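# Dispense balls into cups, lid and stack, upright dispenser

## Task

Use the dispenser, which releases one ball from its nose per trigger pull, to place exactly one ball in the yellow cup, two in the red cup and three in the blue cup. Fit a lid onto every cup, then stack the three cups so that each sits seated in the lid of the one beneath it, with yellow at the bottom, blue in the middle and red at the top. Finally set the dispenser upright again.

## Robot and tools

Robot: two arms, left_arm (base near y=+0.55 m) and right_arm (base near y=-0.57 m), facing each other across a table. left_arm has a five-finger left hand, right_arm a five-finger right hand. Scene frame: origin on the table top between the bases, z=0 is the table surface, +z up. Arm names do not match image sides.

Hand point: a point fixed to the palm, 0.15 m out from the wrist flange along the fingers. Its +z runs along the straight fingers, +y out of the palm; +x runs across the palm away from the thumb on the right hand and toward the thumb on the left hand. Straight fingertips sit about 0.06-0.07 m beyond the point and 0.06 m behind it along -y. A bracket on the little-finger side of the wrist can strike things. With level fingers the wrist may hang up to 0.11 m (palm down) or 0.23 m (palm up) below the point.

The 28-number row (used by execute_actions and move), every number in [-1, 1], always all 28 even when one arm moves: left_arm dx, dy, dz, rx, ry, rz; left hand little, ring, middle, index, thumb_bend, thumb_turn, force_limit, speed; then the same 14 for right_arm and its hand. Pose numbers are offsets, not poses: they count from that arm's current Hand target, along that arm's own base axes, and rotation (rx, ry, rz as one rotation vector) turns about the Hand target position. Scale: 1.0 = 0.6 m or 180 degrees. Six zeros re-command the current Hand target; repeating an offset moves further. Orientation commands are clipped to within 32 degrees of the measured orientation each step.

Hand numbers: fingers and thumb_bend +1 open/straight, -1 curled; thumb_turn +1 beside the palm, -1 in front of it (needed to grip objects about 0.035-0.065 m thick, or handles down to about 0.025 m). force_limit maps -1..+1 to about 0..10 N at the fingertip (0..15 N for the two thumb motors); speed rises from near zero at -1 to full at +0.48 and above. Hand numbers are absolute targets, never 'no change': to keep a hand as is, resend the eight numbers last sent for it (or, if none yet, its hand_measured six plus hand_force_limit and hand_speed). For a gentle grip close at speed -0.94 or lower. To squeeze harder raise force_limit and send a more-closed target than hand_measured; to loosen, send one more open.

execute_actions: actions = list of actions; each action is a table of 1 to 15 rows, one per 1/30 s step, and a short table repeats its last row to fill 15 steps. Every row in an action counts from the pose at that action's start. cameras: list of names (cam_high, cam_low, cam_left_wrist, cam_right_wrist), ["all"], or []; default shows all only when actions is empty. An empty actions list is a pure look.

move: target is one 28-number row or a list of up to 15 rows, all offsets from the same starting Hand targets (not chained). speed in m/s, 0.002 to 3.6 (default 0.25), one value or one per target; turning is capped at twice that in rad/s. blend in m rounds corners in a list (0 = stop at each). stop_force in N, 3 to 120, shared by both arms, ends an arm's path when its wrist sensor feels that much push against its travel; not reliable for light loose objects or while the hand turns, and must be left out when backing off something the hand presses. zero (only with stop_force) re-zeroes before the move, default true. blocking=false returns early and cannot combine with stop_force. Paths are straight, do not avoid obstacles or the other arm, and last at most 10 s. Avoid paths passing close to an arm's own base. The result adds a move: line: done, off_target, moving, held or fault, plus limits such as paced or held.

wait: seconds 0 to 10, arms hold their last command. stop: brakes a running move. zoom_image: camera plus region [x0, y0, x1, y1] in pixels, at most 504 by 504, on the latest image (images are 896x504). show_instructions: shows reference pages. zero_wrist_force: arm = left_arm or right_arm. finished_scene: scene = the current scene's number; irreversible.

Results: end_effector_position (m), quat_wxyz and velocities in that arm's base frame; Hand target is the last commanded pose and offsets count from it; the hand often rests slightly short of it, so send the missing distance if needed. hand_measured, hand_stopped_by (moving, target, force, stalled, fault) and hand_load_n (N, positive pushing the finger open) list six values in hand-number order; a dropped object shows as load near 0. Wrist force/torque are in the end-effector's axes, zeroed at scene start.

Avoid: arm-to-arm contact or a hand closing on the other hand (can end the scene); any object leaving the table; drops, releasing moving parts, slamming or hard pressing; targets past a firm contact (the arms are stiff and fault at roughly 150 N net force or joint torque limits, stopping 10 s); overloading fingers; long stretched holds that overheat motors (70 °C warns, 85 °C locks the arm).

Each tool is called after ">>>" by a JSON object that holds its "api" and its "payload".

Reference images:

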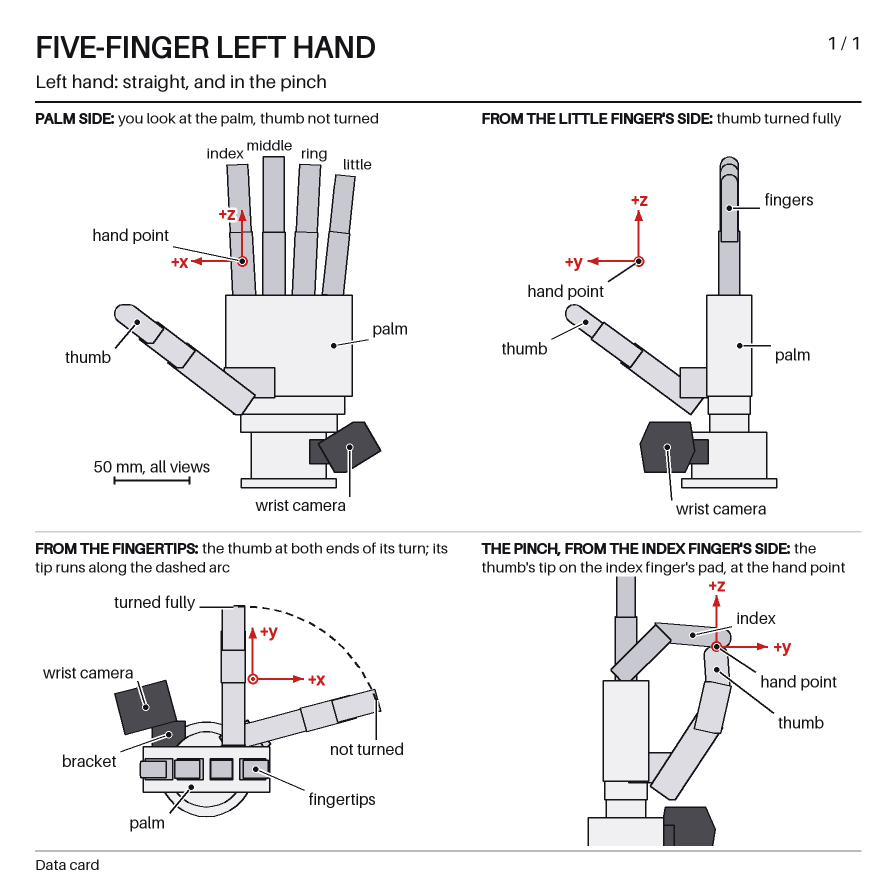

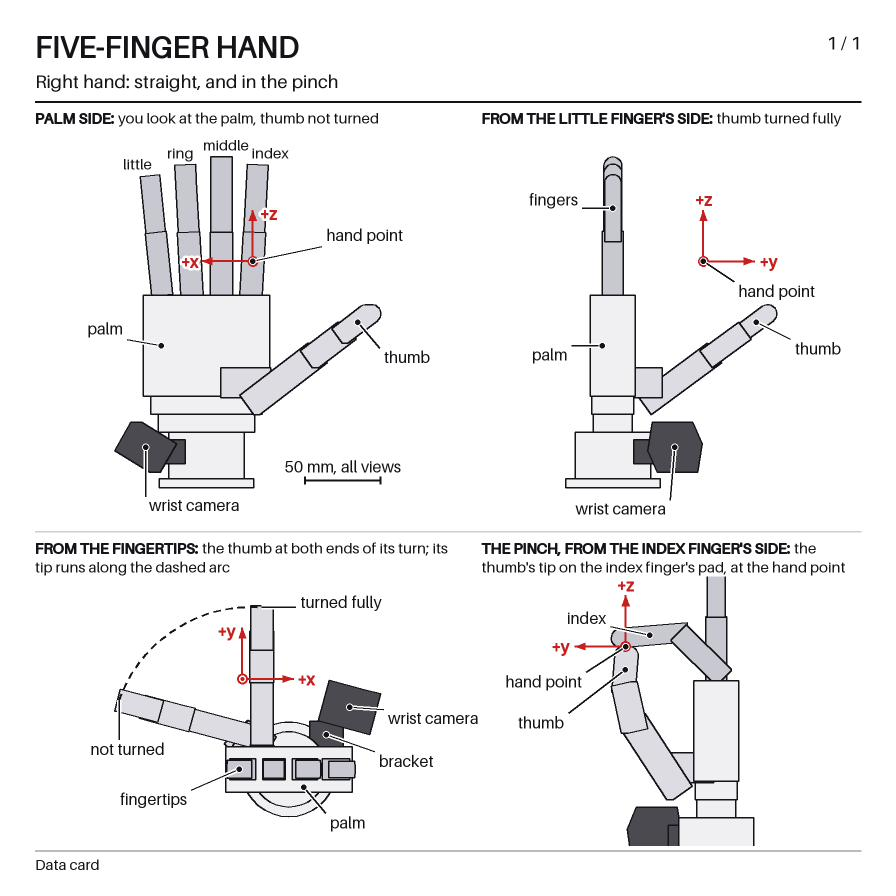

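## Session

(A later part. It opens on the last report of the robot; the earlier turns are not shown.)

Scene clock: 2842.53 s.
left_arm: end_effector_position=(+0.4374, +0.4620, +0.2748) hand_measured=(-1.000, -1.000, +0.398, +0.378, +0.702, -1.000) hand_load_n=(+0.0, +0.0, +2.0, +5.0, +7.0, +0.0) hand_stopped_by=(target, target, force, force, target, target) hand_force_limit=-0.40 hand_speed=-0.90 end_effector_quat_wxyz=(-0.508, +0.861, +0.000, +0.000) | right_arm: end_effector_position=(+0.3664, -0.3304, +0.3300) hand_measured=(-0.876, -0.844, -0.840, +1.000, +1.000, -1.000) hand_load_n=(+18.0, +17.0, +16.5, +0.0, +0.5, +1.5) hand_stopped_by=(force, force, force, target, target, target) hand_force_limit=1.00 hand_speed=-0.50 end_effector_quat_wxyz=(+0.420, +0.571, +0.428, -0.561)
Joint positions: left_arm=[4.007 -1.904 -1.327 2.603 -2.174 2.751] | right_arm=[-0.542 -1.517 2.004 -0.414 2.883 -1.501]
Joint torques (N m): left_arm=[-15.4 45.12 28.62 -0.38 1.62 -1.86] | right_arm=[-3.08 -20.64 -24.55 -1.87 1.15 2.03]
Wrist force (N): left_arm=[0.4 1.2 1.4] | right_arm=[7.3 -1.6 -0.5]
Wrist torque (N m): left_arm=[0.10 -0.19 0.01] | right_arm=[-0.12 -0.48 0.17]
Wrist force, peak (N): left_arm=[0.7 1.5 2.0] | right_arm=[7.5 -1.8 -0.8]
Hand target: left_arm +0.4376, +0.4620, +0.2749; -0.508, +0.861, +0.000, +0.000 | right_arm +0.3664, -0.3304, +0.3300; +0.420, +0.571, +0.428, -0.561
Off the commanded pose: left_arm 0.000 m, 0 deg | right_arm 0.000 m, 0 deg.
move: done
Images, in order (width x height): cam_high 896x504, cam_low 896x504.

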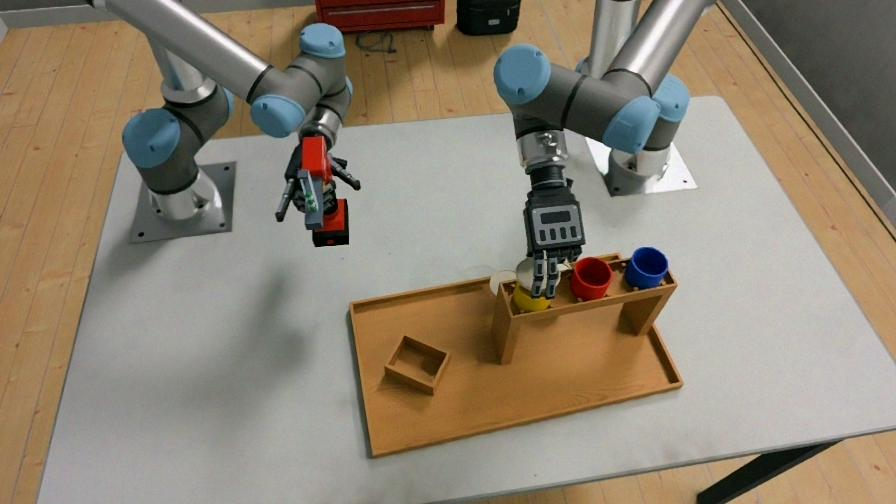

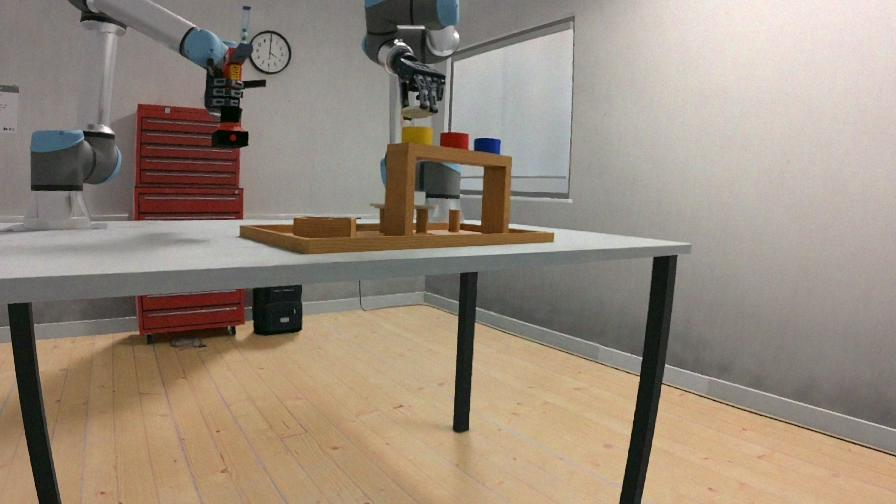

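>>> {"api": "move", "payload": {"target": [0,-0.0025,-0.0583,0,0,0,-1,-1,0.1,0.1,0.7,-1,-0.4,-0.9,0,0,0,0,0,0,-1,-1,-1,1,1,-1,1,-0.5], "speed": 0.015, "stop_force": 4, "cameras": ["cam_high","cam_low","cam_left_wrist"]}}

>>> {"api": "zoom_image", "payload": {"camera": "cam_high", "region": [500, 220, 590, 320]}}

>>> {"api": "zoom_image", "payload": {"camera": "cam_low", "region": [380, 80, 460, 160]}}

Scene clock: 2868.13 s.
left_arm: end_effector_position=(+0.4376, +0.4605, +0.2399) hand_measured=(-1.000, -1.000, +0.396, +0.378, +0.700, -1.000) hand_load_n=(+0.0, +0.0, +0.0, +0.0, +0.0, +0.0) hand_stopped_by=(target, target, force, force, target, target) hand_force_limit=-0.40 hand_speed=-0.90 end_effector_quat_wxyz=(-0.508, +0.861, +0.000, +0.000) | right_arm: end_effector_position=(+0.3664, -0.3304, +0.3300) hand_measured=(-0.876, -0.844, -0.840, +1.000, +1.000, -1.000) hand_load_n=(+18.0, +17.0, +16.5, +0.0, +0.5, +1.5) hand_stopped_by=(force, force, force, target, target, target) hand_force_limit=1.00 hand_speed=-0.50 end_effector_quat_wxyz=(+0.420, +0.571, +0.428, -0.561)
Joint positions: left_arm=[4.005 -1.913 -1.405 2.689 -2.176 2.75] | right_arm=[-0.542 -1.517 2.004 -0.414 2.883 -1.501]
Joint torques (N m): left_arm=[-12.34 40.03 28.7 -2.58 -2.43 -1.13] | right_arm=[-2.98 -20.44 -23.83 -1.78 1.3 1.7]
Wrist force (N): left_arm=[0.7 1.4 1.2] | right_arm=[7.3 -1.6 -0.4]
Wrist torque (N m): left_arm=[0.15 -0.23 0.02] | right_arm=[-0.12 -0.49 0.17]
Wrist force, peak (N): left_arm=[0.7 1.3 1.6] | right_arm=[7.5 -1.8 -0.5]
Hand target: left_arm +0.4376, +0.4605, +0.2399; -0.508, +0.861, +0.000, +0.000 | right_arm +0.3664, -0.3304, +0.3300; +0.420, +0.571, +0.428, -0.561
Off the commanded pose: left_arm 0.000 m, 0 deg | right_arm 0.000 m, 0 deg.
move: done
Images, in order (width x height): cam_high 896x504, cam_low 896x504, cam_left_wrist 896x504.

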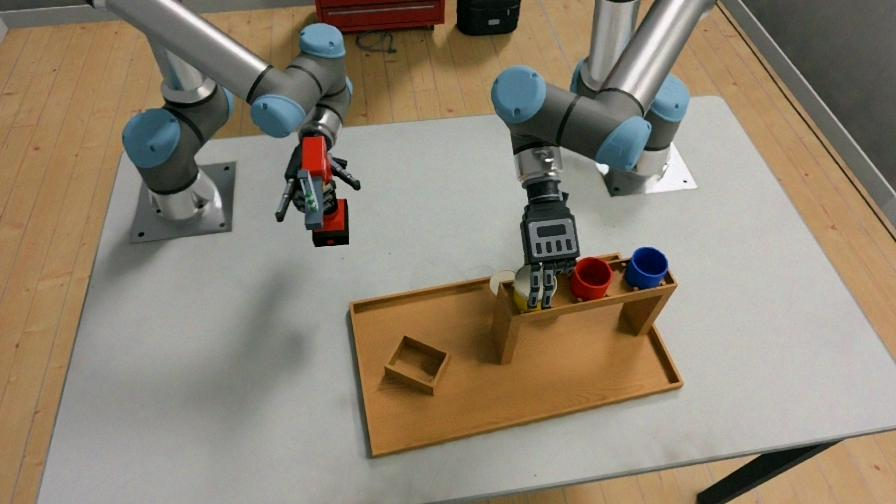

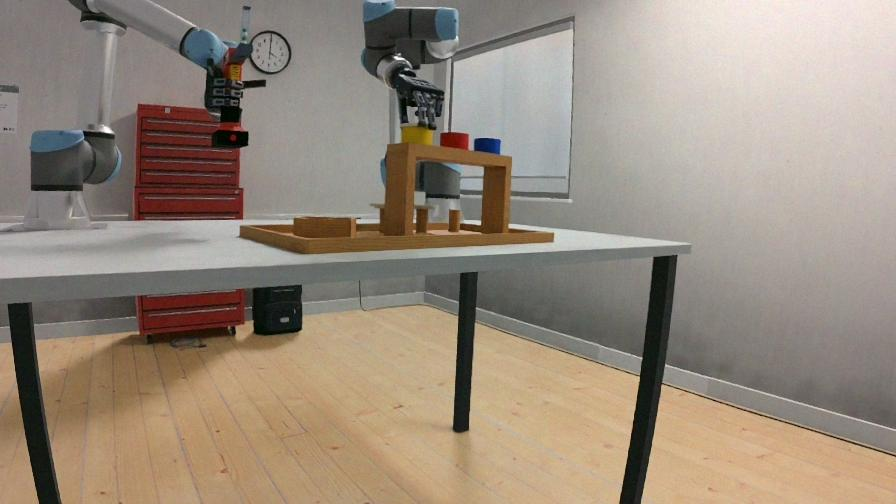

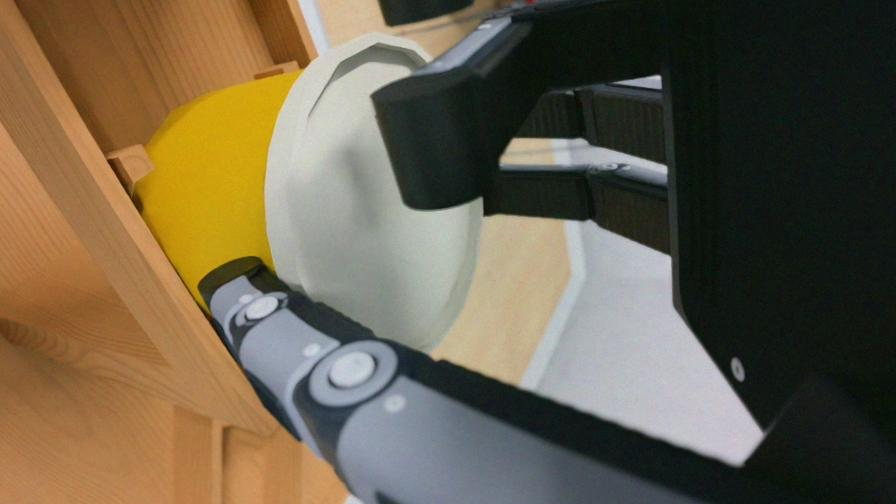

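Scaled by 5.040 from the camera's 896x504 image, which has a finer 1280x720 frame.

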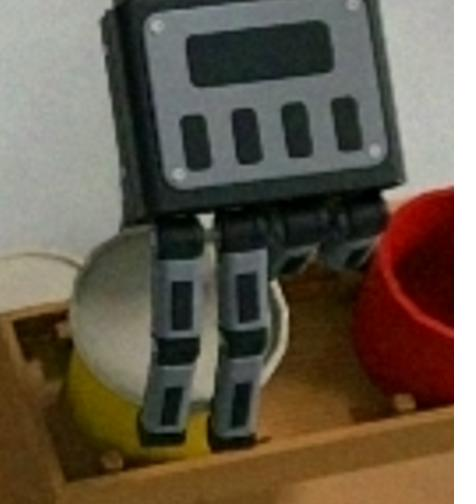

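Scaled by 6.300 from the camera's 896x504 image, which has a finer 1280x720 frame.

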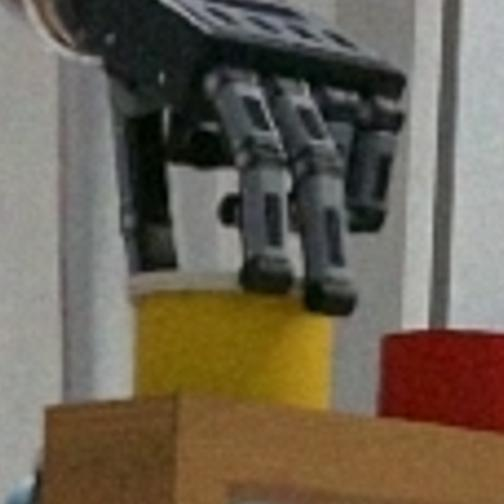

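>>> {"api": "execute_actions", "payload": {"actions": [[[0,0,0,0,0,0,-1,-1,0.6,0.6,0.85,-1,-0.4,-0.7,0,0,0,0,0,0,-1,-1,-1,1,1,-1,1,-0.5]]]}}

>>> {"api": "move", "payload": {"target": [0,0,0.12,0,0,0,-1,-1,0.6,0.6,0.85,-1,-0.4,-0.7,0,0,0,0,0,0,-1,-1,-1,1,1,-1,1,-0.5], "speed": 0.06}}

>>> {"api": "move", "payload": {"target": [0,-0.167,0,0,0,0,-1,-1,0.6,0.6,0.85,-1,-0.4,-0.7,0,0,0,0,0,0,-1,-1,-1,1,1,-1,1,-0.5], "speed": 0.15, "cameras": ["cam_high","cam_low","cam_left_wrist"]}}

>>> {"api": "zoom_image", "payload": {"camera": "cam_high", "region": [500, 220, 590, 320]}}

>>> {"api": "zoom_image", "payload": {"camera": "cam_low", "region": [380, 80, 460, 160]}}

Scene clock: 2883.93 s.
left_arm: end_effector_position=(+0.4376, +0.4605, +0.2399) hand_measured=(-1.000, -1.000, +0.600, +0.600, +0.850, -1.000) hand_load_n=(+0.0, +0.0, +0.0, +0.0, +0.0, +0.0) hand_stopped_by=(target, target, target, target, target, target) hand_force_limit=-0.40 hand_speed=-0.70 end_effector_quat_wxyz=(-0.508, +0.861, +0.000, +0.000) | right_arm: end_effector_position=(+0.3664, -0.3304, +0.3300) hand_measured=(-0.876, -0.844, -0.840, +1.000, +1.000, -1.000) hand_load_n=(+18.0, +17.0, +16.5, +0.0, +0.5, +1.5) hand_stopped_by=(force, force, force, target, target, target) hand_force_limit=1.00 hand_speed=-0.50 end_effector_quat_wxyz=(+0.420, +0.571, +0.428, -0.561)
Joint positions: left_arm=[4.005 -1.913 -1.405 2.689 -2.176 2.75] | right_arm=[-0.542 -1.517 2.004 -0.414 2.883 -1.501]
Joint torques (N m): left_arm=[-1.65 43.91 27.49 -2.29 0.49 1.87] | right_arm=[-3.88 -20.57 -23.74 -1.68 1.2 1.79]
Wrist force (N): left_arm=[0.8 1.3 1.1] | right_arm=[7.3 -1.7 -0.5]
Wrist torque (N m): left_arm=[0.15 -0.24 0.03] | right_arm=[-0.13 -0.48 0.17]
Wrist force, peak (N): left_arm=[0.9 1.4 1.3] | right_arm=[7.5 -1.6 -0.5]
Hand target: left_arm +0.4376, +0.4605, +0.2399; -0.508, +0.861, +0.000, +0.000 | right_arm +0.3664, -0.3304, +0.3300; +0.420, +0.571, +0.428, -0.561
Off the commanded pose: left_arm 0.000 m, 0 deg | right_arm 0.000 m, 0 deg.

Scene clock: 2885.47 s.
left_arm: end_effector_position=(+0.4376, +0.4605, +0.3121) hand_measured=(-1.000, -1.000, +0.600, +0.600, +0.850, -1.000) hand_load_n=(+0.0, +0.0, +0.5, +0.0, -0.5, +0.0) hand_stopped_by=(target, target, target, target, target, target) hand_force_limit=-0.40 hand_speed=-0.70 end_effector_quat_wxyz=(-0.508, +0.861, +0.000, +0.000) | right_arm: end_effector_position=(+0.3664, -0.3304, +0.3300) hand_measured=(-0.876, -0.844, -0.840, +1.000, +1.000, -1.000) hand_load_n=(+18.0, +17.0, +16.5, +0.0, +0.5, +1.5) hand_stopped_by=(force, force, force, target, target, target) hand_force_limit=1.00 hand_speed=-0.50 end_effector_quat_wxyz=(+0.420, +0.571, +0.428, -0.561)
Joint positions: left_arm=[4.005 -1.897 -1.241 2.51 -2.176 2.75] | right_arm=[-0.542 -1.517 2.004 -0.414 2.883 -1.501]
Joint torques (N m): left_arm=[5.77 20.61 8.43 1.57 -0.06 -1.3] | right_arm=[-4.66 -19.82 -24.27 -1.8 1.49 1.97]
Wrist force (N): left_arm=[0.5 1.3 1.2] | right_arm=[7.2 -1.8 -0.5]
Wrist torque (N m): left_arm=[0.15 -0.21 -0.01] | right_arm=[-0.15 -0.47 0.16]
Wrist force, peak (N): left_arm=[0.8 2.0 1.5] | right_arm=[7.5 -1.6 -0.5]
Hand target: left_arm +0.4376, +0.4605, +0.3119; -0.508, +0.861, +0.000, +0.000 | right_arm +0.3664, -0.3304, +0.3300; +0.420, +0.571, +0.428, -0.561
Off the commanded pose: left_arm 0.000 m, 0 deg | right_arm 0.000 m, 0 deg.
move: done

Scene clock: 2886.57 s.
left_arm: end_effector_position=(+0.4376, +0.3603, +0.3120) hand_measured=(-1.000, -1.000, +0.600, +0.600, +0.850, -1.000) hand_load_n=(+0.0, +0.0, +0.0, +0.0, +0.0, +0.0) hand_stopped_by=(target, target, target, target, target, target) hand_force_limit=-0.40 hand_speed=-0.70 end_effector_quat_wxyz=(-0.508, +0.861, +0.000, +0.000) | right_arm: end_effector_position=(+0.3664, -0.3304, +0.3300) hand_measured=(-0.876, -0.844, -0.840, +1.000, +1.000, -1.000) hand_load_n=(+18.0, +17.0, +16.0, +0.0, +0.5, +1.5) hand_stopped_by=(force, force, force, target, target, target) hand_force_limit=1.00 hand_speed=-0.50 end_effector_quat_wxyz=(+0.420, +0.571, +0.428, -0.561)
Joint positions: left_arm=[3.845 -1.792 -1.39 2.475 -2.302 2.624] | right_arm=[-0.542 -1.517 2.004 -0.414 2.883 -1.501]
Joint torques (N m): left_arm=[2.07 18.56 25.27 1.3 1.22 1.47] | right_arm=[-2.97 -19.58 -24.13 -1.52 1.03 1.8]
Wrist force (N): left_arm=[0.6 1.2 1.6] | right_arm=[7.2 -1.6 -0.6]
Wrist torque (N m): left_arm=[0.14 -0.18 -0.17] | right_arm=[-0.12 -0.46 0.16]
Wrist force, peak (N): left_arm=[0.5 0.4 2.5] | right_arm=[7.5 -1.7 -0.6]
Hand target: left_arm +0.4376, +0.3603, +0.3119; -0.508, +0.861, +0.000, +0.000 | right_arm +0.3664, -0.3304, +0.3300; +0.420, +0.571, +0.428, -0.561
Off the commanded pose: left_arm 0.000 m, 0 deg | right_arm 0.000 m, 0 deg.
move: done
Images, in order (width x height): cam_high 896x504, cam_low 896x504, cam_left_wrist 896x504.

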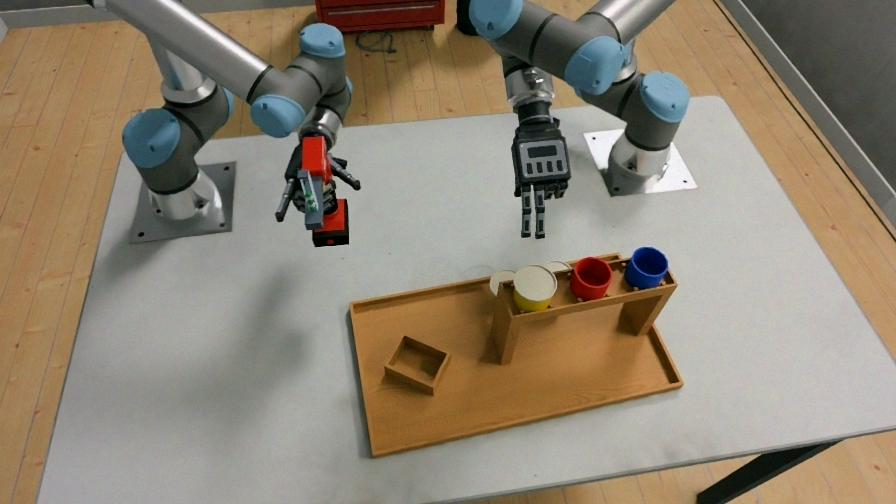

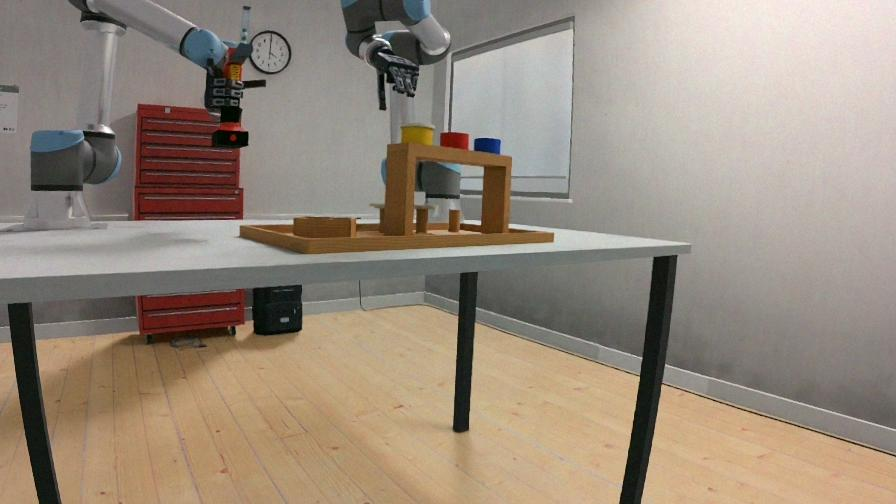

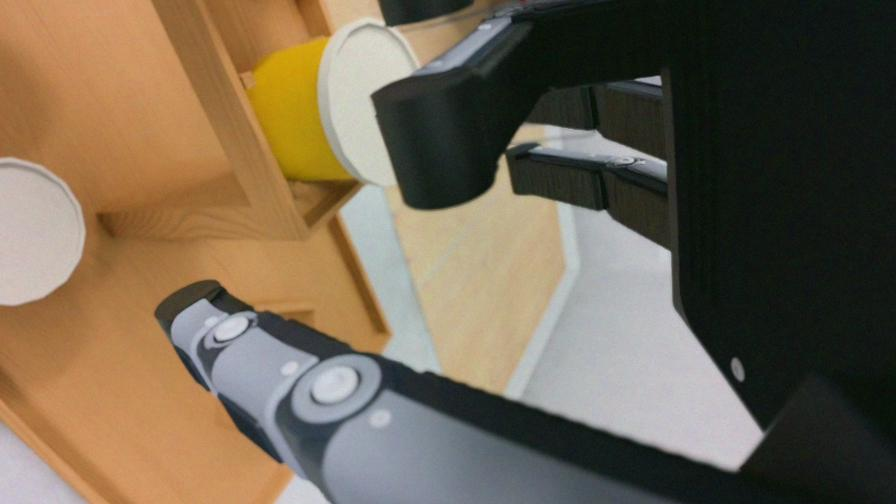

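Scaled by 5.040 from the camera's 896x504 image, which has a finer 1280x720 frame.

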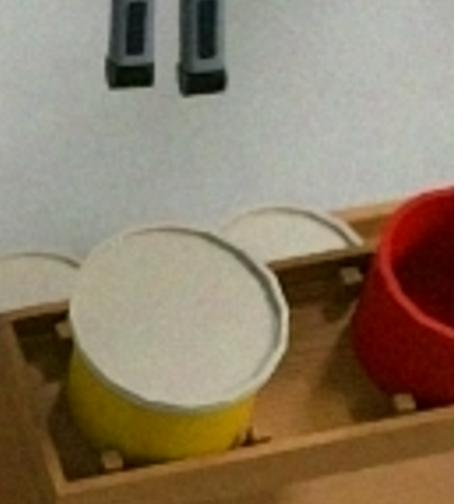

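Scaled by 6.300 from the camera's 896x504 image, which has a finer 1280x720 frame.

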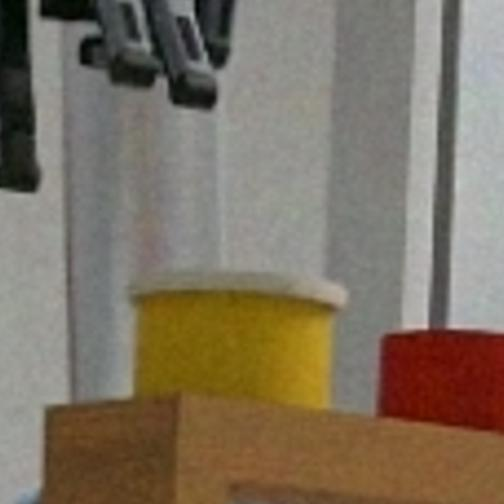

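>>> {"api": "wait", "payload": {"seconds": 0.1, "cameras": ["cam_high","cam_low"]}}

>>> {"api": "zoom_image", "payload": {"camera": "cam_high", "region": [500, 200, 640, 320]}}

>>> {"api": "zoom_image", "payload": {"camera": "cam_low", "region": [440, 220, 640, 380]}}

Scene clock: 2934.03 s.
left_arm: end_effector_position=(+0.4376, +0.3603, +0.3119) hand_measured=(-1.000, -1.000, +0.600, +0.600, +0.850, -1.000) hand_load_n=(+0.0, +0.0, +0.0, +0.0, +0.0, +0.0) hand_stopped_by=(target, target, target, target, target, target) hand_force_limit=-0.40 hand_speed=-0.70 end_effector_quat_wxyz=(-0.508, +0.861, +0.000, +0.000) | right_arm: end_effector_position=(+0.3664, -0.3304, +0.3300) hand_measured=(-0.876, -0.844, -0.840, +1.000, +1.000, -1.000) hand_load_n=(+18.0, +17.0, +16.5, +0.0, +0.5, +1.5) hand_stopped_by=(force, force, force, target, target, target) hand_force_limit=1.00 hand_speed=-0.50 end_effector_quat_wxyz=(+0.420, +0.571, +0.428, -0.561)
Joint positions: left_arm=[3.845 -1.792 -1.39 2.475 -2.302 2.624] | right_arm=[-0.542 -1.517 2.004 -0.414 2.883 -1.501]
Joint torques (N m): left_arm=[-6.85 16.4 28.88 1.23 -2.38 -1.98] | right_arm=[-2.43 -20.35 -25.72 -1.67 1.07 1.95]
Wrist force (N): left_arm=[0.5 1.1 1.3] | right_arm=[7.1 -1.8 -0.5]
Wrist torque (N m): left_arm=[0.15 -0.19 -0.18] | right_arm=[-0.15 -0.46 0.16]
Wrist force, peak (N): left_arm=[0.6 1.4 1.6] | right_arm=[7.5 -1.7 -0.4]
Hand target: left_arm +0.4376, +0.3603, +0.3119; -0.508, +0.861, +0.000, +0.000 | right_arm +0.3664, -0.3304, +0.3300; +0.420, +0.571, +0.428, -0.561
Off the commanded pose: left_arm 0.000 m, 0 deg | right_arm 0.000 m, 0 deg.
wait: 0.10 s; at rest from the start
Images, in order (width x height): cam_high 896x504, cam_low 896x504.

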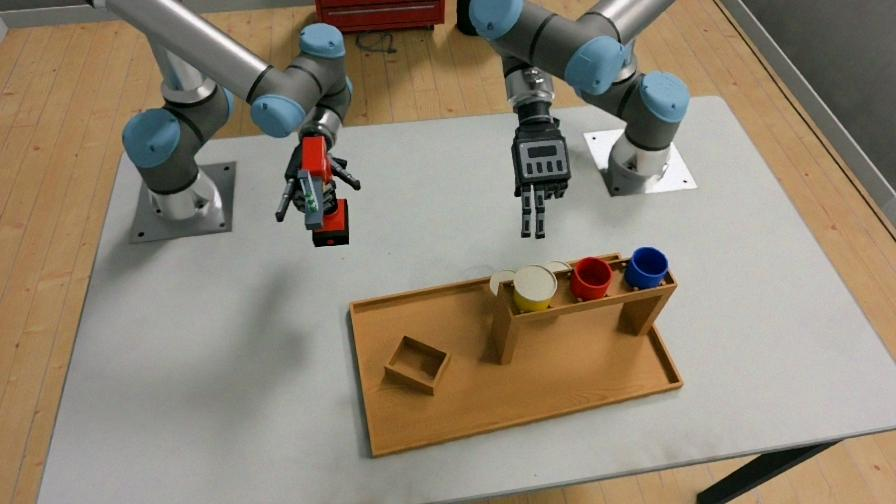

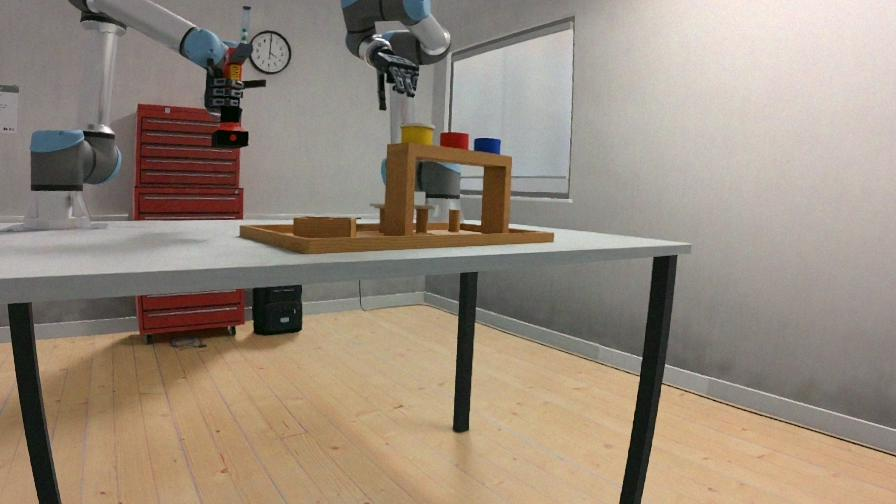

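Scaled by 3.600 from the camera's 896x504 image, which has a finer 1280x720 frame.

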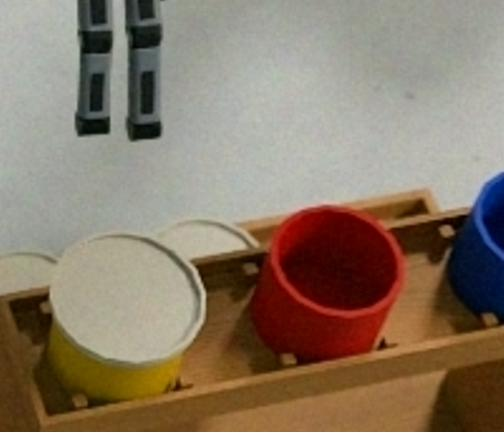

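Scaled by 2.520 from the camera's 896x504 image, which has a finer 1280x720 frame.

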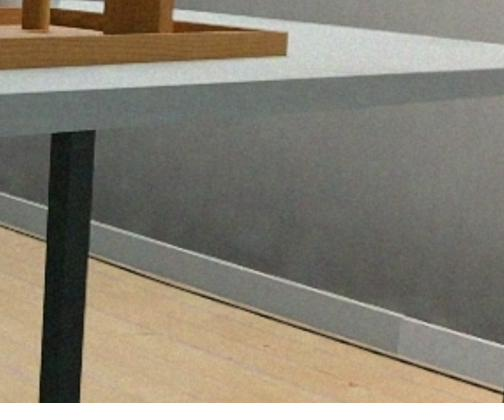

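>>> {"api": "zoom_image", "payload": {"camera": "cam_low", "region": [385, 115, 475, 165]}}

>>> {"api": "zoom_image", "payload": {"camera": "cam_high", "region": [500, 250, 580, 320]}}

Scaled by 5.600 from the camera's 896x504 image, which has a finer 1280x720 frame.

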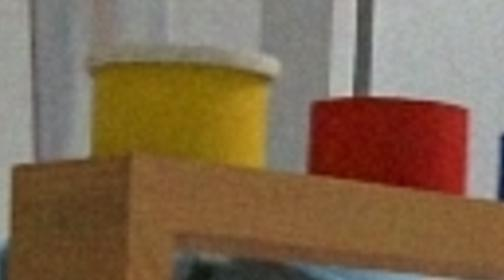

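Scaled by 6.300 from the camera's 896x504 image, which has a finer 1280x720 frame.

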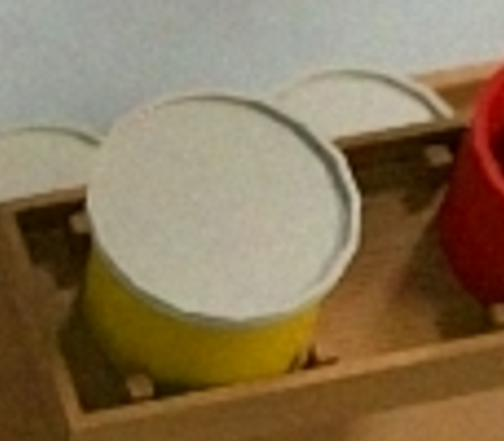

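>>> {"api": "wait", "payload": {"seconds": 0.1, "cameras": ["cam_left_wrist","cam_right_wrist"]}}

Scene clock: 2961.70 s.
left_arm: end_effector_position=(+0.4376, +0.3603, +0.3119) hand_measured=(-1.000, -1.000, +0.600, +0.600, +0.850, -1.000) hand_load_n=(+0.0, +0.0, +0.0, +0.0, +0.0, +0.0) hand_stopped_by=(target, target, target, target, target, target) hand_force_limit=-0.40 hand_speed=-0.70 end_effector_quat_wxyz=(-0.508, +0.861, +0.000, +0.000) | right_arm: end_effector_position=(+0.3664, -0.3304, +0.3300) hand_measured=(-0.876, -0.844, -0.840, +1.000, +1.000, -1.000) hand_load_n=(+18.0, +17.0, +16.5, +0.0, +0.5, +2.0) hand_stopped_by=(force, force, force, target, target, target) hand_force_limit=1.00 hand_speed=-0.50 end_effector_quat_wxyz=(+0.420, +0.571, +0.428, -0.561)
Joint positions: left_arm=[3.845 -1.792 -1.39 2.475 -2.302 2.624] | right_arm=[-0.542 -1.517 2.004 -0.414 2.883 -1.501]
Joint torques (N m): left_arm=[-10.74 17.01 28.1 0.97 -2.2 -1.86] | right_arm=[-3.06 -20.24 -23.87 -1.5 1.24 1.6]
Wrist force (N): left_arm=[0.5 1.1 1.5] | right_arm=[7.3 -1.5 -0.5]
Wrist torque (N m): left_arm=[0.13 -0.19 -0.18] | right_arm=[-0.11 -0.48 0.17]
Wrist force, peak (N): left_arm=[0.7 1.2 1.7] | right_arm=[7.4 -1.8 -0.5]
Hand target: left_arm +0.4376, +0.3603, +0.3119; -0.508, +0.861, +0.000, +0.000 | right_arm +0.3664, -0.3304, +0.3300; +0.420, +0.571, +0.428, -0.561
Off the commanded pose: left_arm 0.000 m, 0 deg | right_arm 0.000 m, 0 deg.
wait: 0.10 s; at rest from the start
Images, in order (width x height): cam_left_wrist 896x504, cam_right_wrist 896x504.

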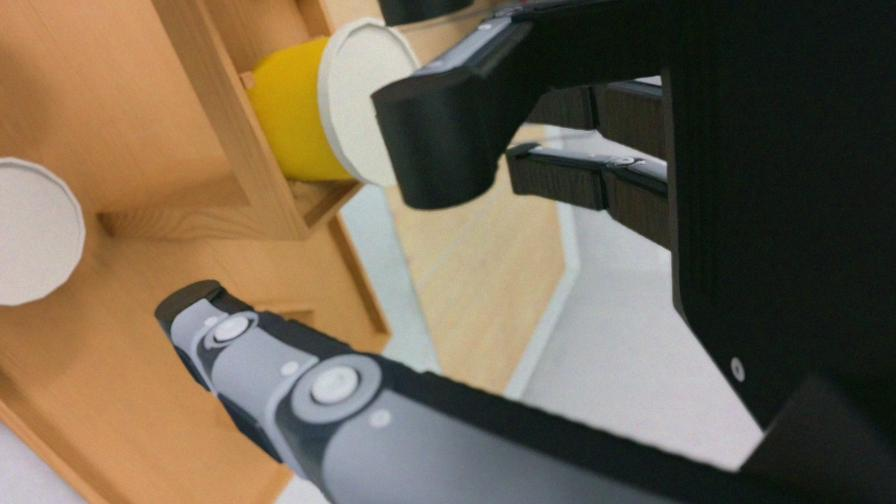

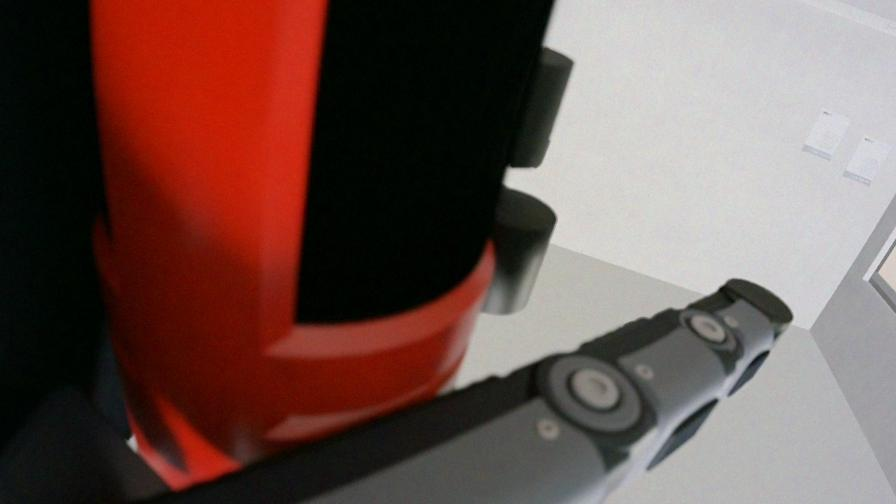

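The left wrist camera sees the yellow cup well.

>>> {"api": "zoom_image", "payload": {"camera": "cam_left_wrist", "region": [220, 0, 430, 200]}}

>>> {"api": "zoom_image", "payload": {"camera": "cam_left_wrist", "region": [0, 130, 120, 330]}}

Scaled by 2.400 from the camera's 896x504 image, which has a finer 1280x720 frame.

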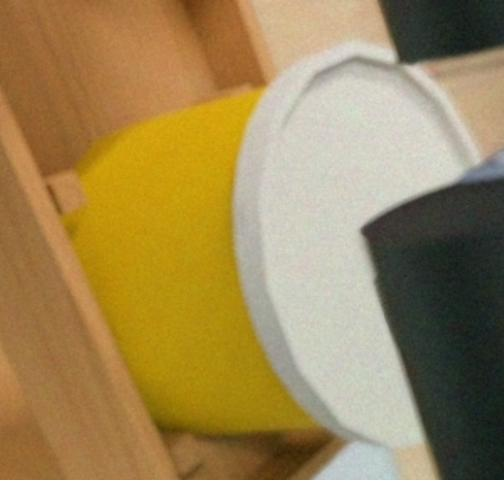

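Scaled by 2.520 from the camera's 896x504 image, which has a finer 1280x720 frame.

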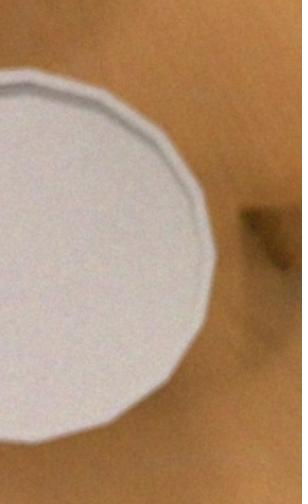

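>>> {"api": "move", "payload": {"target": [[0.0133,0.0767,0,0,0,0,-1,-1,0.6,0.6,0.85,-1,-0.4,-0.7,0,0,0,0,0,0,-1,-1,-1,1,1,-1,1,-0.5]], "speed": 0.1, "cameras": ["cam_high","cam_left_wrist"]}}

Scene clock: 2984.67 s.
left_arm: end_effector_position=(+0.4455, +0.4064, +0.3119) hand_measured=(-1.000, -1.000, +0.600, +0.600, +0.850, -1.000) hand_load_n=(+0.0, +0.0, +0.0, -0.5, +0.0, +0.0) hand_stopped_by=(target, target, target, target, target, target) hand_force_limit=-0.40 hand_speed=-0.70 end_effector_quat_wxyz=(-0.508, +0.861, +0.000, +0.000) | right_arm: end_effector_position=(+0.3664, -0.3304, +0.3300) hand_measured=(-0.876, -0.844, -0.840, +1.000, +1.000, -1.000) hand_load_n=(+17.5, +17.0, +16.5, +0.0, +0.5, +1.5) hand_stopped_by=(force, force, force, target, target, target) hand_force_limit=1.00 hand_speed=-0.50 end_effector_quat_wxyz=(+0.420, +0.571, +0.428, -0.561)
Joint positions: left_arm=[3.912 -1.853 -1.307 2.489 -2.25 2.679] | right_arm=[-0.542 -1.517 2.004 -0.414 2.883 -1.501]
Joint torques (N m): left_arm=[-13.81 41.92 9.24 -2.79 -3.12 -2.18] | right_arm=[-4.37 -20.09 -24.33 -1.49 0.99 1.7]
Wrist force (N): left_arm=[0.5 1.2 1.2] | right_arm=[7.3 -1.7 -0.3]
Wrist torque (N m): left_arm=[0.16 -0.21 0.01] | right_arm=[-0.14 -0.49 0.17]
Wrist force, peak (N): left_arm=[0.6 0.6 2.3] | right_arm=[7.4 -1.8 -0.6]
Hand target: left_arm +0.4455, +0.4063, +0.3119; -0.508, +0.861, +0.000, +0.000 | right_arm +0.3664, -0.3304, +0.3300; +0.420, +0.571, +0.428, -0.561
Off the commanded pose: left_arm 0.000 m, 0 deg | right_arm 0.000 m, 0 deg.
move: done
Images, in order (width x height): cam_high 896x504, cam_left_wrist 896x504.

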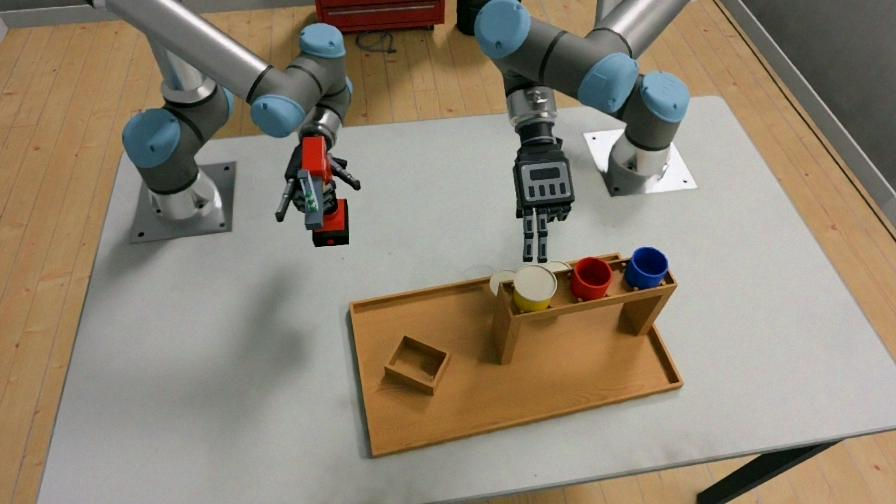

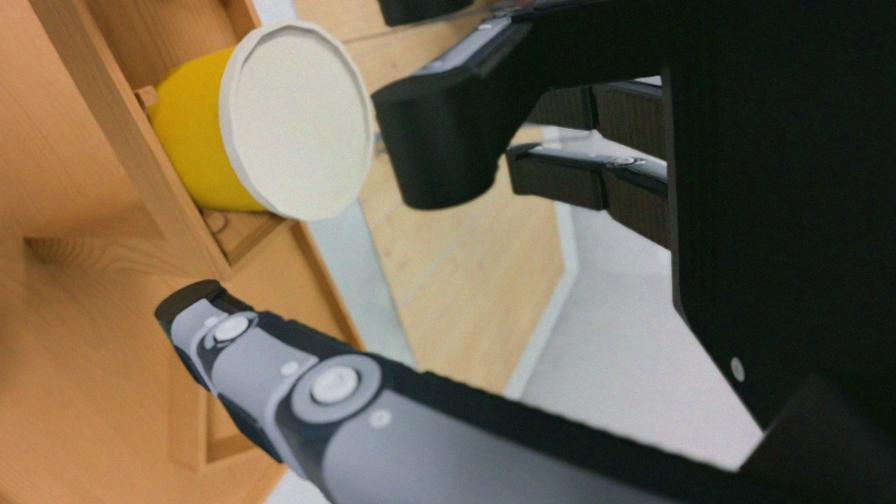

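>>> {"api": "move", "payload": {"target": [[-0.01,0.01,-0.03,0,0,0,-1,-1,0.6,0.6,0.85,-1,-0.4,-0.7,0,0,0,0,0,0,-1,-1,-1,1,1,-1,1,-0.5]], "speed": 0.05}}

>>> {"api": "move", "payload": {"target": [[0,0,-0.06,0,0,0,-1,-1,0.6,0.6,0.85,-1,-0.4,-0.7,0,0,0,0,0,0,-1,-1,-1,1,1,-1,1,-0.5]], "speed": 0.012, "stop_force": 4, "cameras": ["cam_high","cam_left_wrist"]}}

Scene clock: 3000.73 s.
left_arm: end_effector_position=(+0.4395, +0.4124, +0.2939) hand_measured=(-1.000, -1.000, +0.600, +0.600, +0.850, -1.000) hand_load_n=(+0.0, +0.0, +0.0, +0.0, +0.0, +0.0) hand_stopped_by=(target, target, target, target, target, target) hand_force_limit=-0.40 hand_speed=-0.70 end_effector_quat_wxyz=(-0.508, +0.861, +0.000, +0.000) end_effector_velocity=(+0.000, -0.001, +0.001) end_effector_angular_velocity=(-0.001, +0.002, +0.000) | right_arm: end_effector_position=(+0.3664, -0.3304, +0.3300) hand_measured=(-0.876, -0.844, -0.840, +1.000, +1.000, -1.000) hand_load_n=(+18.0, +17.0, +16.5, +0.0, +0.5, +1.5) hand_stopped_by=(force, force, force, target, target, target) hand_force_limit=1.00 hand_speed=-0.50 end_effector_quat_wxyz=(+0.420, +0.571, +0.428, -0.561)
Joint positions: left_arm=[3.931 -1.846 -1.359 2.544 -2.235 2.694] | right_arm=[-0.542 -1.517 2.004 -0.414 2.883 -1.501]
Joint velocities: left_arm=[-0.001 0 0.003 -0.005 -0.001 0] | right_arm=[within noise]
Joint torques (N m): left_arm=[-12.67 36.77 28.98 -2.98 -1.99 -1.63] | right_arm=[-2.4 -20.61 -23.24 -1.64 1.09 1.67]
Wrist force (N): left_arm=[0.5 1.0 1.1] | right_arm=[7.3 -1.6 -0.5]
Wrist torque (N m): left_arm=[0.14 -0.23 -0.18] | right_arm=[-0.12 -0.49 0.17]
Wrist force, peak (N): left_arm=[0.5 1.5 1.5] | right_arm=[7.5 -1.6 -0.4]
Hand target: left_arm +0.4395, +0.4123, +0.2939; -0.508, +0.861, +0.000, +0.000 | right_arm +0.3664, -0.3304, +0.3300; +0.420, +0.571, +0.428, -0.561
Off the commanded pose: left_arm 0.000 m, 0 deg | right_arm 0.000 m, 0 deg.
move: done

Scene clock: 3004.73 s.
left_arm: end_effector_position=(+0.4396, +0.4123, +0.2579) hand_measured=(-1.000, -1.000, +0.600, +0.600, +0.850, -1.000) hand_load_n=(+0.0, +0.0, +0.0, +0.0, +0.0, +0.5) hand_stopped_by=(target, target, target, target, target, target) hand_force_limit=-0.40 hand_speed=-0.70 end_effector_quat_wxyz=(-0.508, +0.861, +0.000, +0.000) | right_arm: end_effector_position=(+0.3664, -0.3304, +0.3300) hand_measured=(-0.876, -0.844, -0.840, +1.000, +1.000, -1.000) hand_load_n=(+17.5, +17.0, +16.5, +0.0, +0.5, +1.5) hand_stopped_by=(force, force, force, target, target, target) hand_force_limit=1.00 hand_speed=-0.50 end_effector_quat_wxyz=(+0.420, +0.571, +0.428, -0.561)
Joint positions: left_arm=[3.93 -1.856 -1.439 2.634 -2.236 2.694] | right_arm=[-0.542 -1.517 2.004 -0.414 2.883 -1.501]
Joint torques (N m): left_arm=[-14.13 34.58 28.36 -2.81 -2.74 -0.83] | right_arm=[-4.27 -21.16 -23.48 -1.54 1.08 1.69]
Wrist force (N): left_arm=[0.7 1.1 1.0] | right_arm=[7.2 -1.7 -0.5]
Wrist torque (N m): left_arm=[0.15 -0.25 -0.12] | right_arm=[-0.14 -0.46 0.16]
Wrist force, peak (N): left_arm=[0.8 1.5 1.3] | right_arm=[7.4 -1.7 -0.6]
Hand target: left_arm +0.4395, +0.4123, +0.2579; -0.508, +0.861, +0.000, +0.000 | right_arm +0.3664, -0.3304, +0.3300; +0.420, +0.571, +0.428, -0.561
Off the commanded pose: left_arm 0.000 m, 0 deg | right_arm 0.000 m, 0 deg.
move: done
Images, in order (width x height): cam_high 896x504, cam_left_wrist 896x504.

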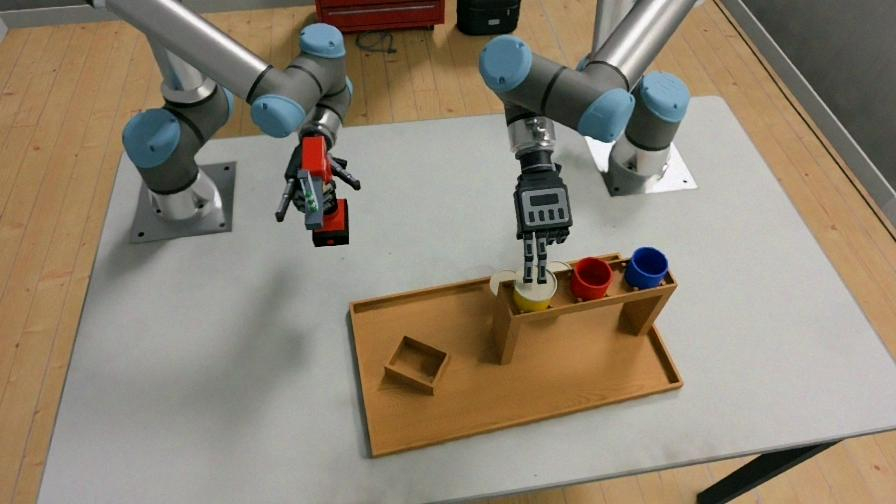

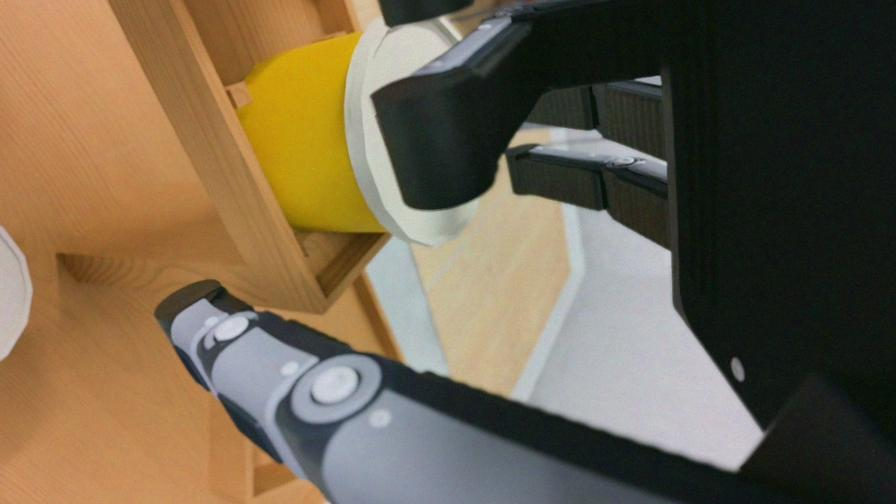

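>>> {"api": "move", "payload": {"target": [[0,0,-0.05,0,0,0,-1,-1,0.6,0.6,0.85,-1,-0.4,-0.7,0,0,0,0,0,0,-1,-1,-1,1,1,-1,1,-0.5]], "speed": 0.012, "stop_force": 4, "cameras": ["cam_high","cam_left_wrist"]}}

>>> {"api": "zoom_image", "payload": {"camera": "cam_left_wrist", "region": [200, 0, 500, 260]}}

Scene clock: 3013.57 s.
left_arm: end_effector_position=(+0.4395, +0.4123, +0.2419) hand_measured=(-1.000, -1.000, +0.600, +0.600, +0.850, -1.000) hand_load_n=(+0.0, +0.0, +2.0, +0.0, +0.0, +0.0) hand_stopped_by=(target, target, target, target, target, target) hand_force_limit=-0.40 hand_speed=-0.70 end_effector_quat_wxyz=(-0.508, +0.861, +0.000, +0.000) | right_arm: end_effector_position=(+0.3664, -0.3304, +0.3300) hand_measured=(-0.876, -0.844, -0.840, +1.000, +1.000, -1.000) hand_load_n=(+18.0, +17.0, +16.0, +0.0, +0.5, +1.5) hand_stopped_by=(force, force, force, target, target, target) hand_force_limit=1.00 hand_speed=-0.50 end_effector_quat_wxyz=(+0.420, +0.571, +0.428, -0.561)
Joint positions: left_arm=[3.93 -1.862 -1.472 2.673 -2.236 2.694] | right_arm=[-0.542 -1.517 2.004 -0.414 2.883 -1.501]
Joint torques (N m): left_arm=[-12.22 41.44 26.93 -2.75 -1.22 0.14] | right_arm=[-4.75 -20.13 -23.72 -1.56 1.22 1.48]
Wrist force (N): left_arm=[1.0 -1.1 0.7] | right_arm=[7.1 -1.7 -0.6]
Wrist torque (N m): left_arm=[0.22 -0.26 -0.07] | right_arm=[-0.13 -0.45 0.16]
Wrist force, peak (N): left_arm=[0.7 -7.6 -6.8] | right_arm=[7.5 -1.6 -0.5]
Hand target: left_arm +0.4395, +0.4123, +0.2419; -0.508, +0.861, +0.000, +0.000 (not the last commanded pose) | right_arm +0.3664, -0.3304, +0.3300; +0.420, +0.571, +0.428, -0.561
Off the commanded pose: left_arm 0.014 m, 0 deg | right_arm 0.000 m, 0 deg.
move: contact (left_arm)
Images, in order (width x height): cam_high 896x504, cam_left_wrist 896x504.

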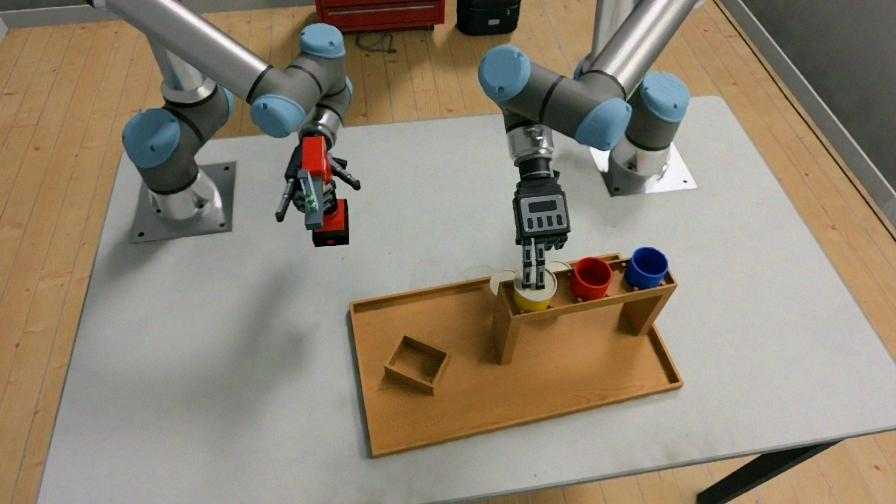

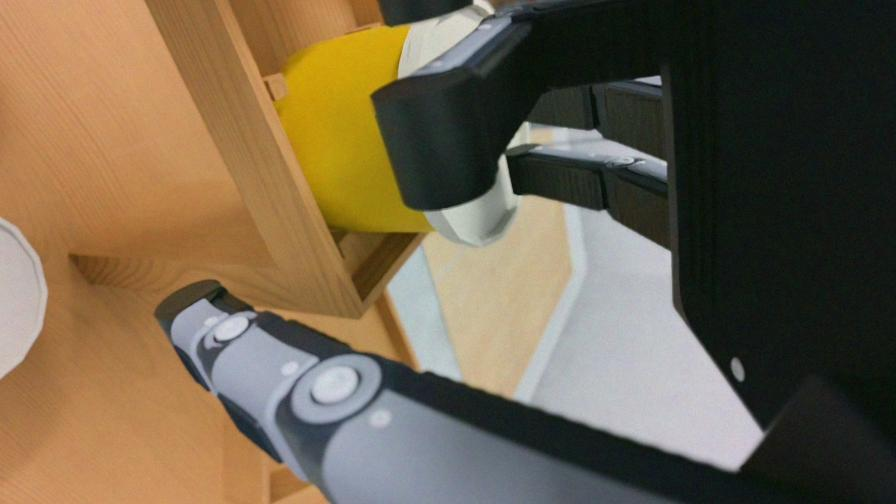

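Scaled by 1.680 from the camera's 896x504 image, which has a finer 1280x720 frame.

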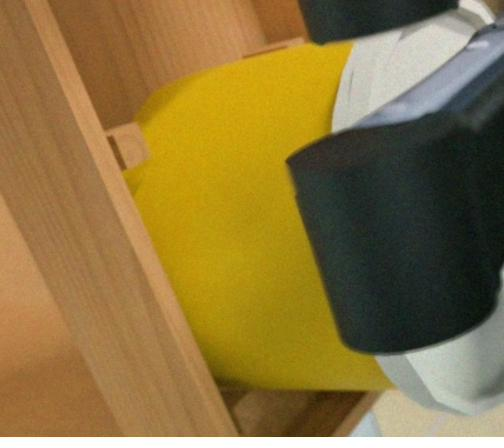

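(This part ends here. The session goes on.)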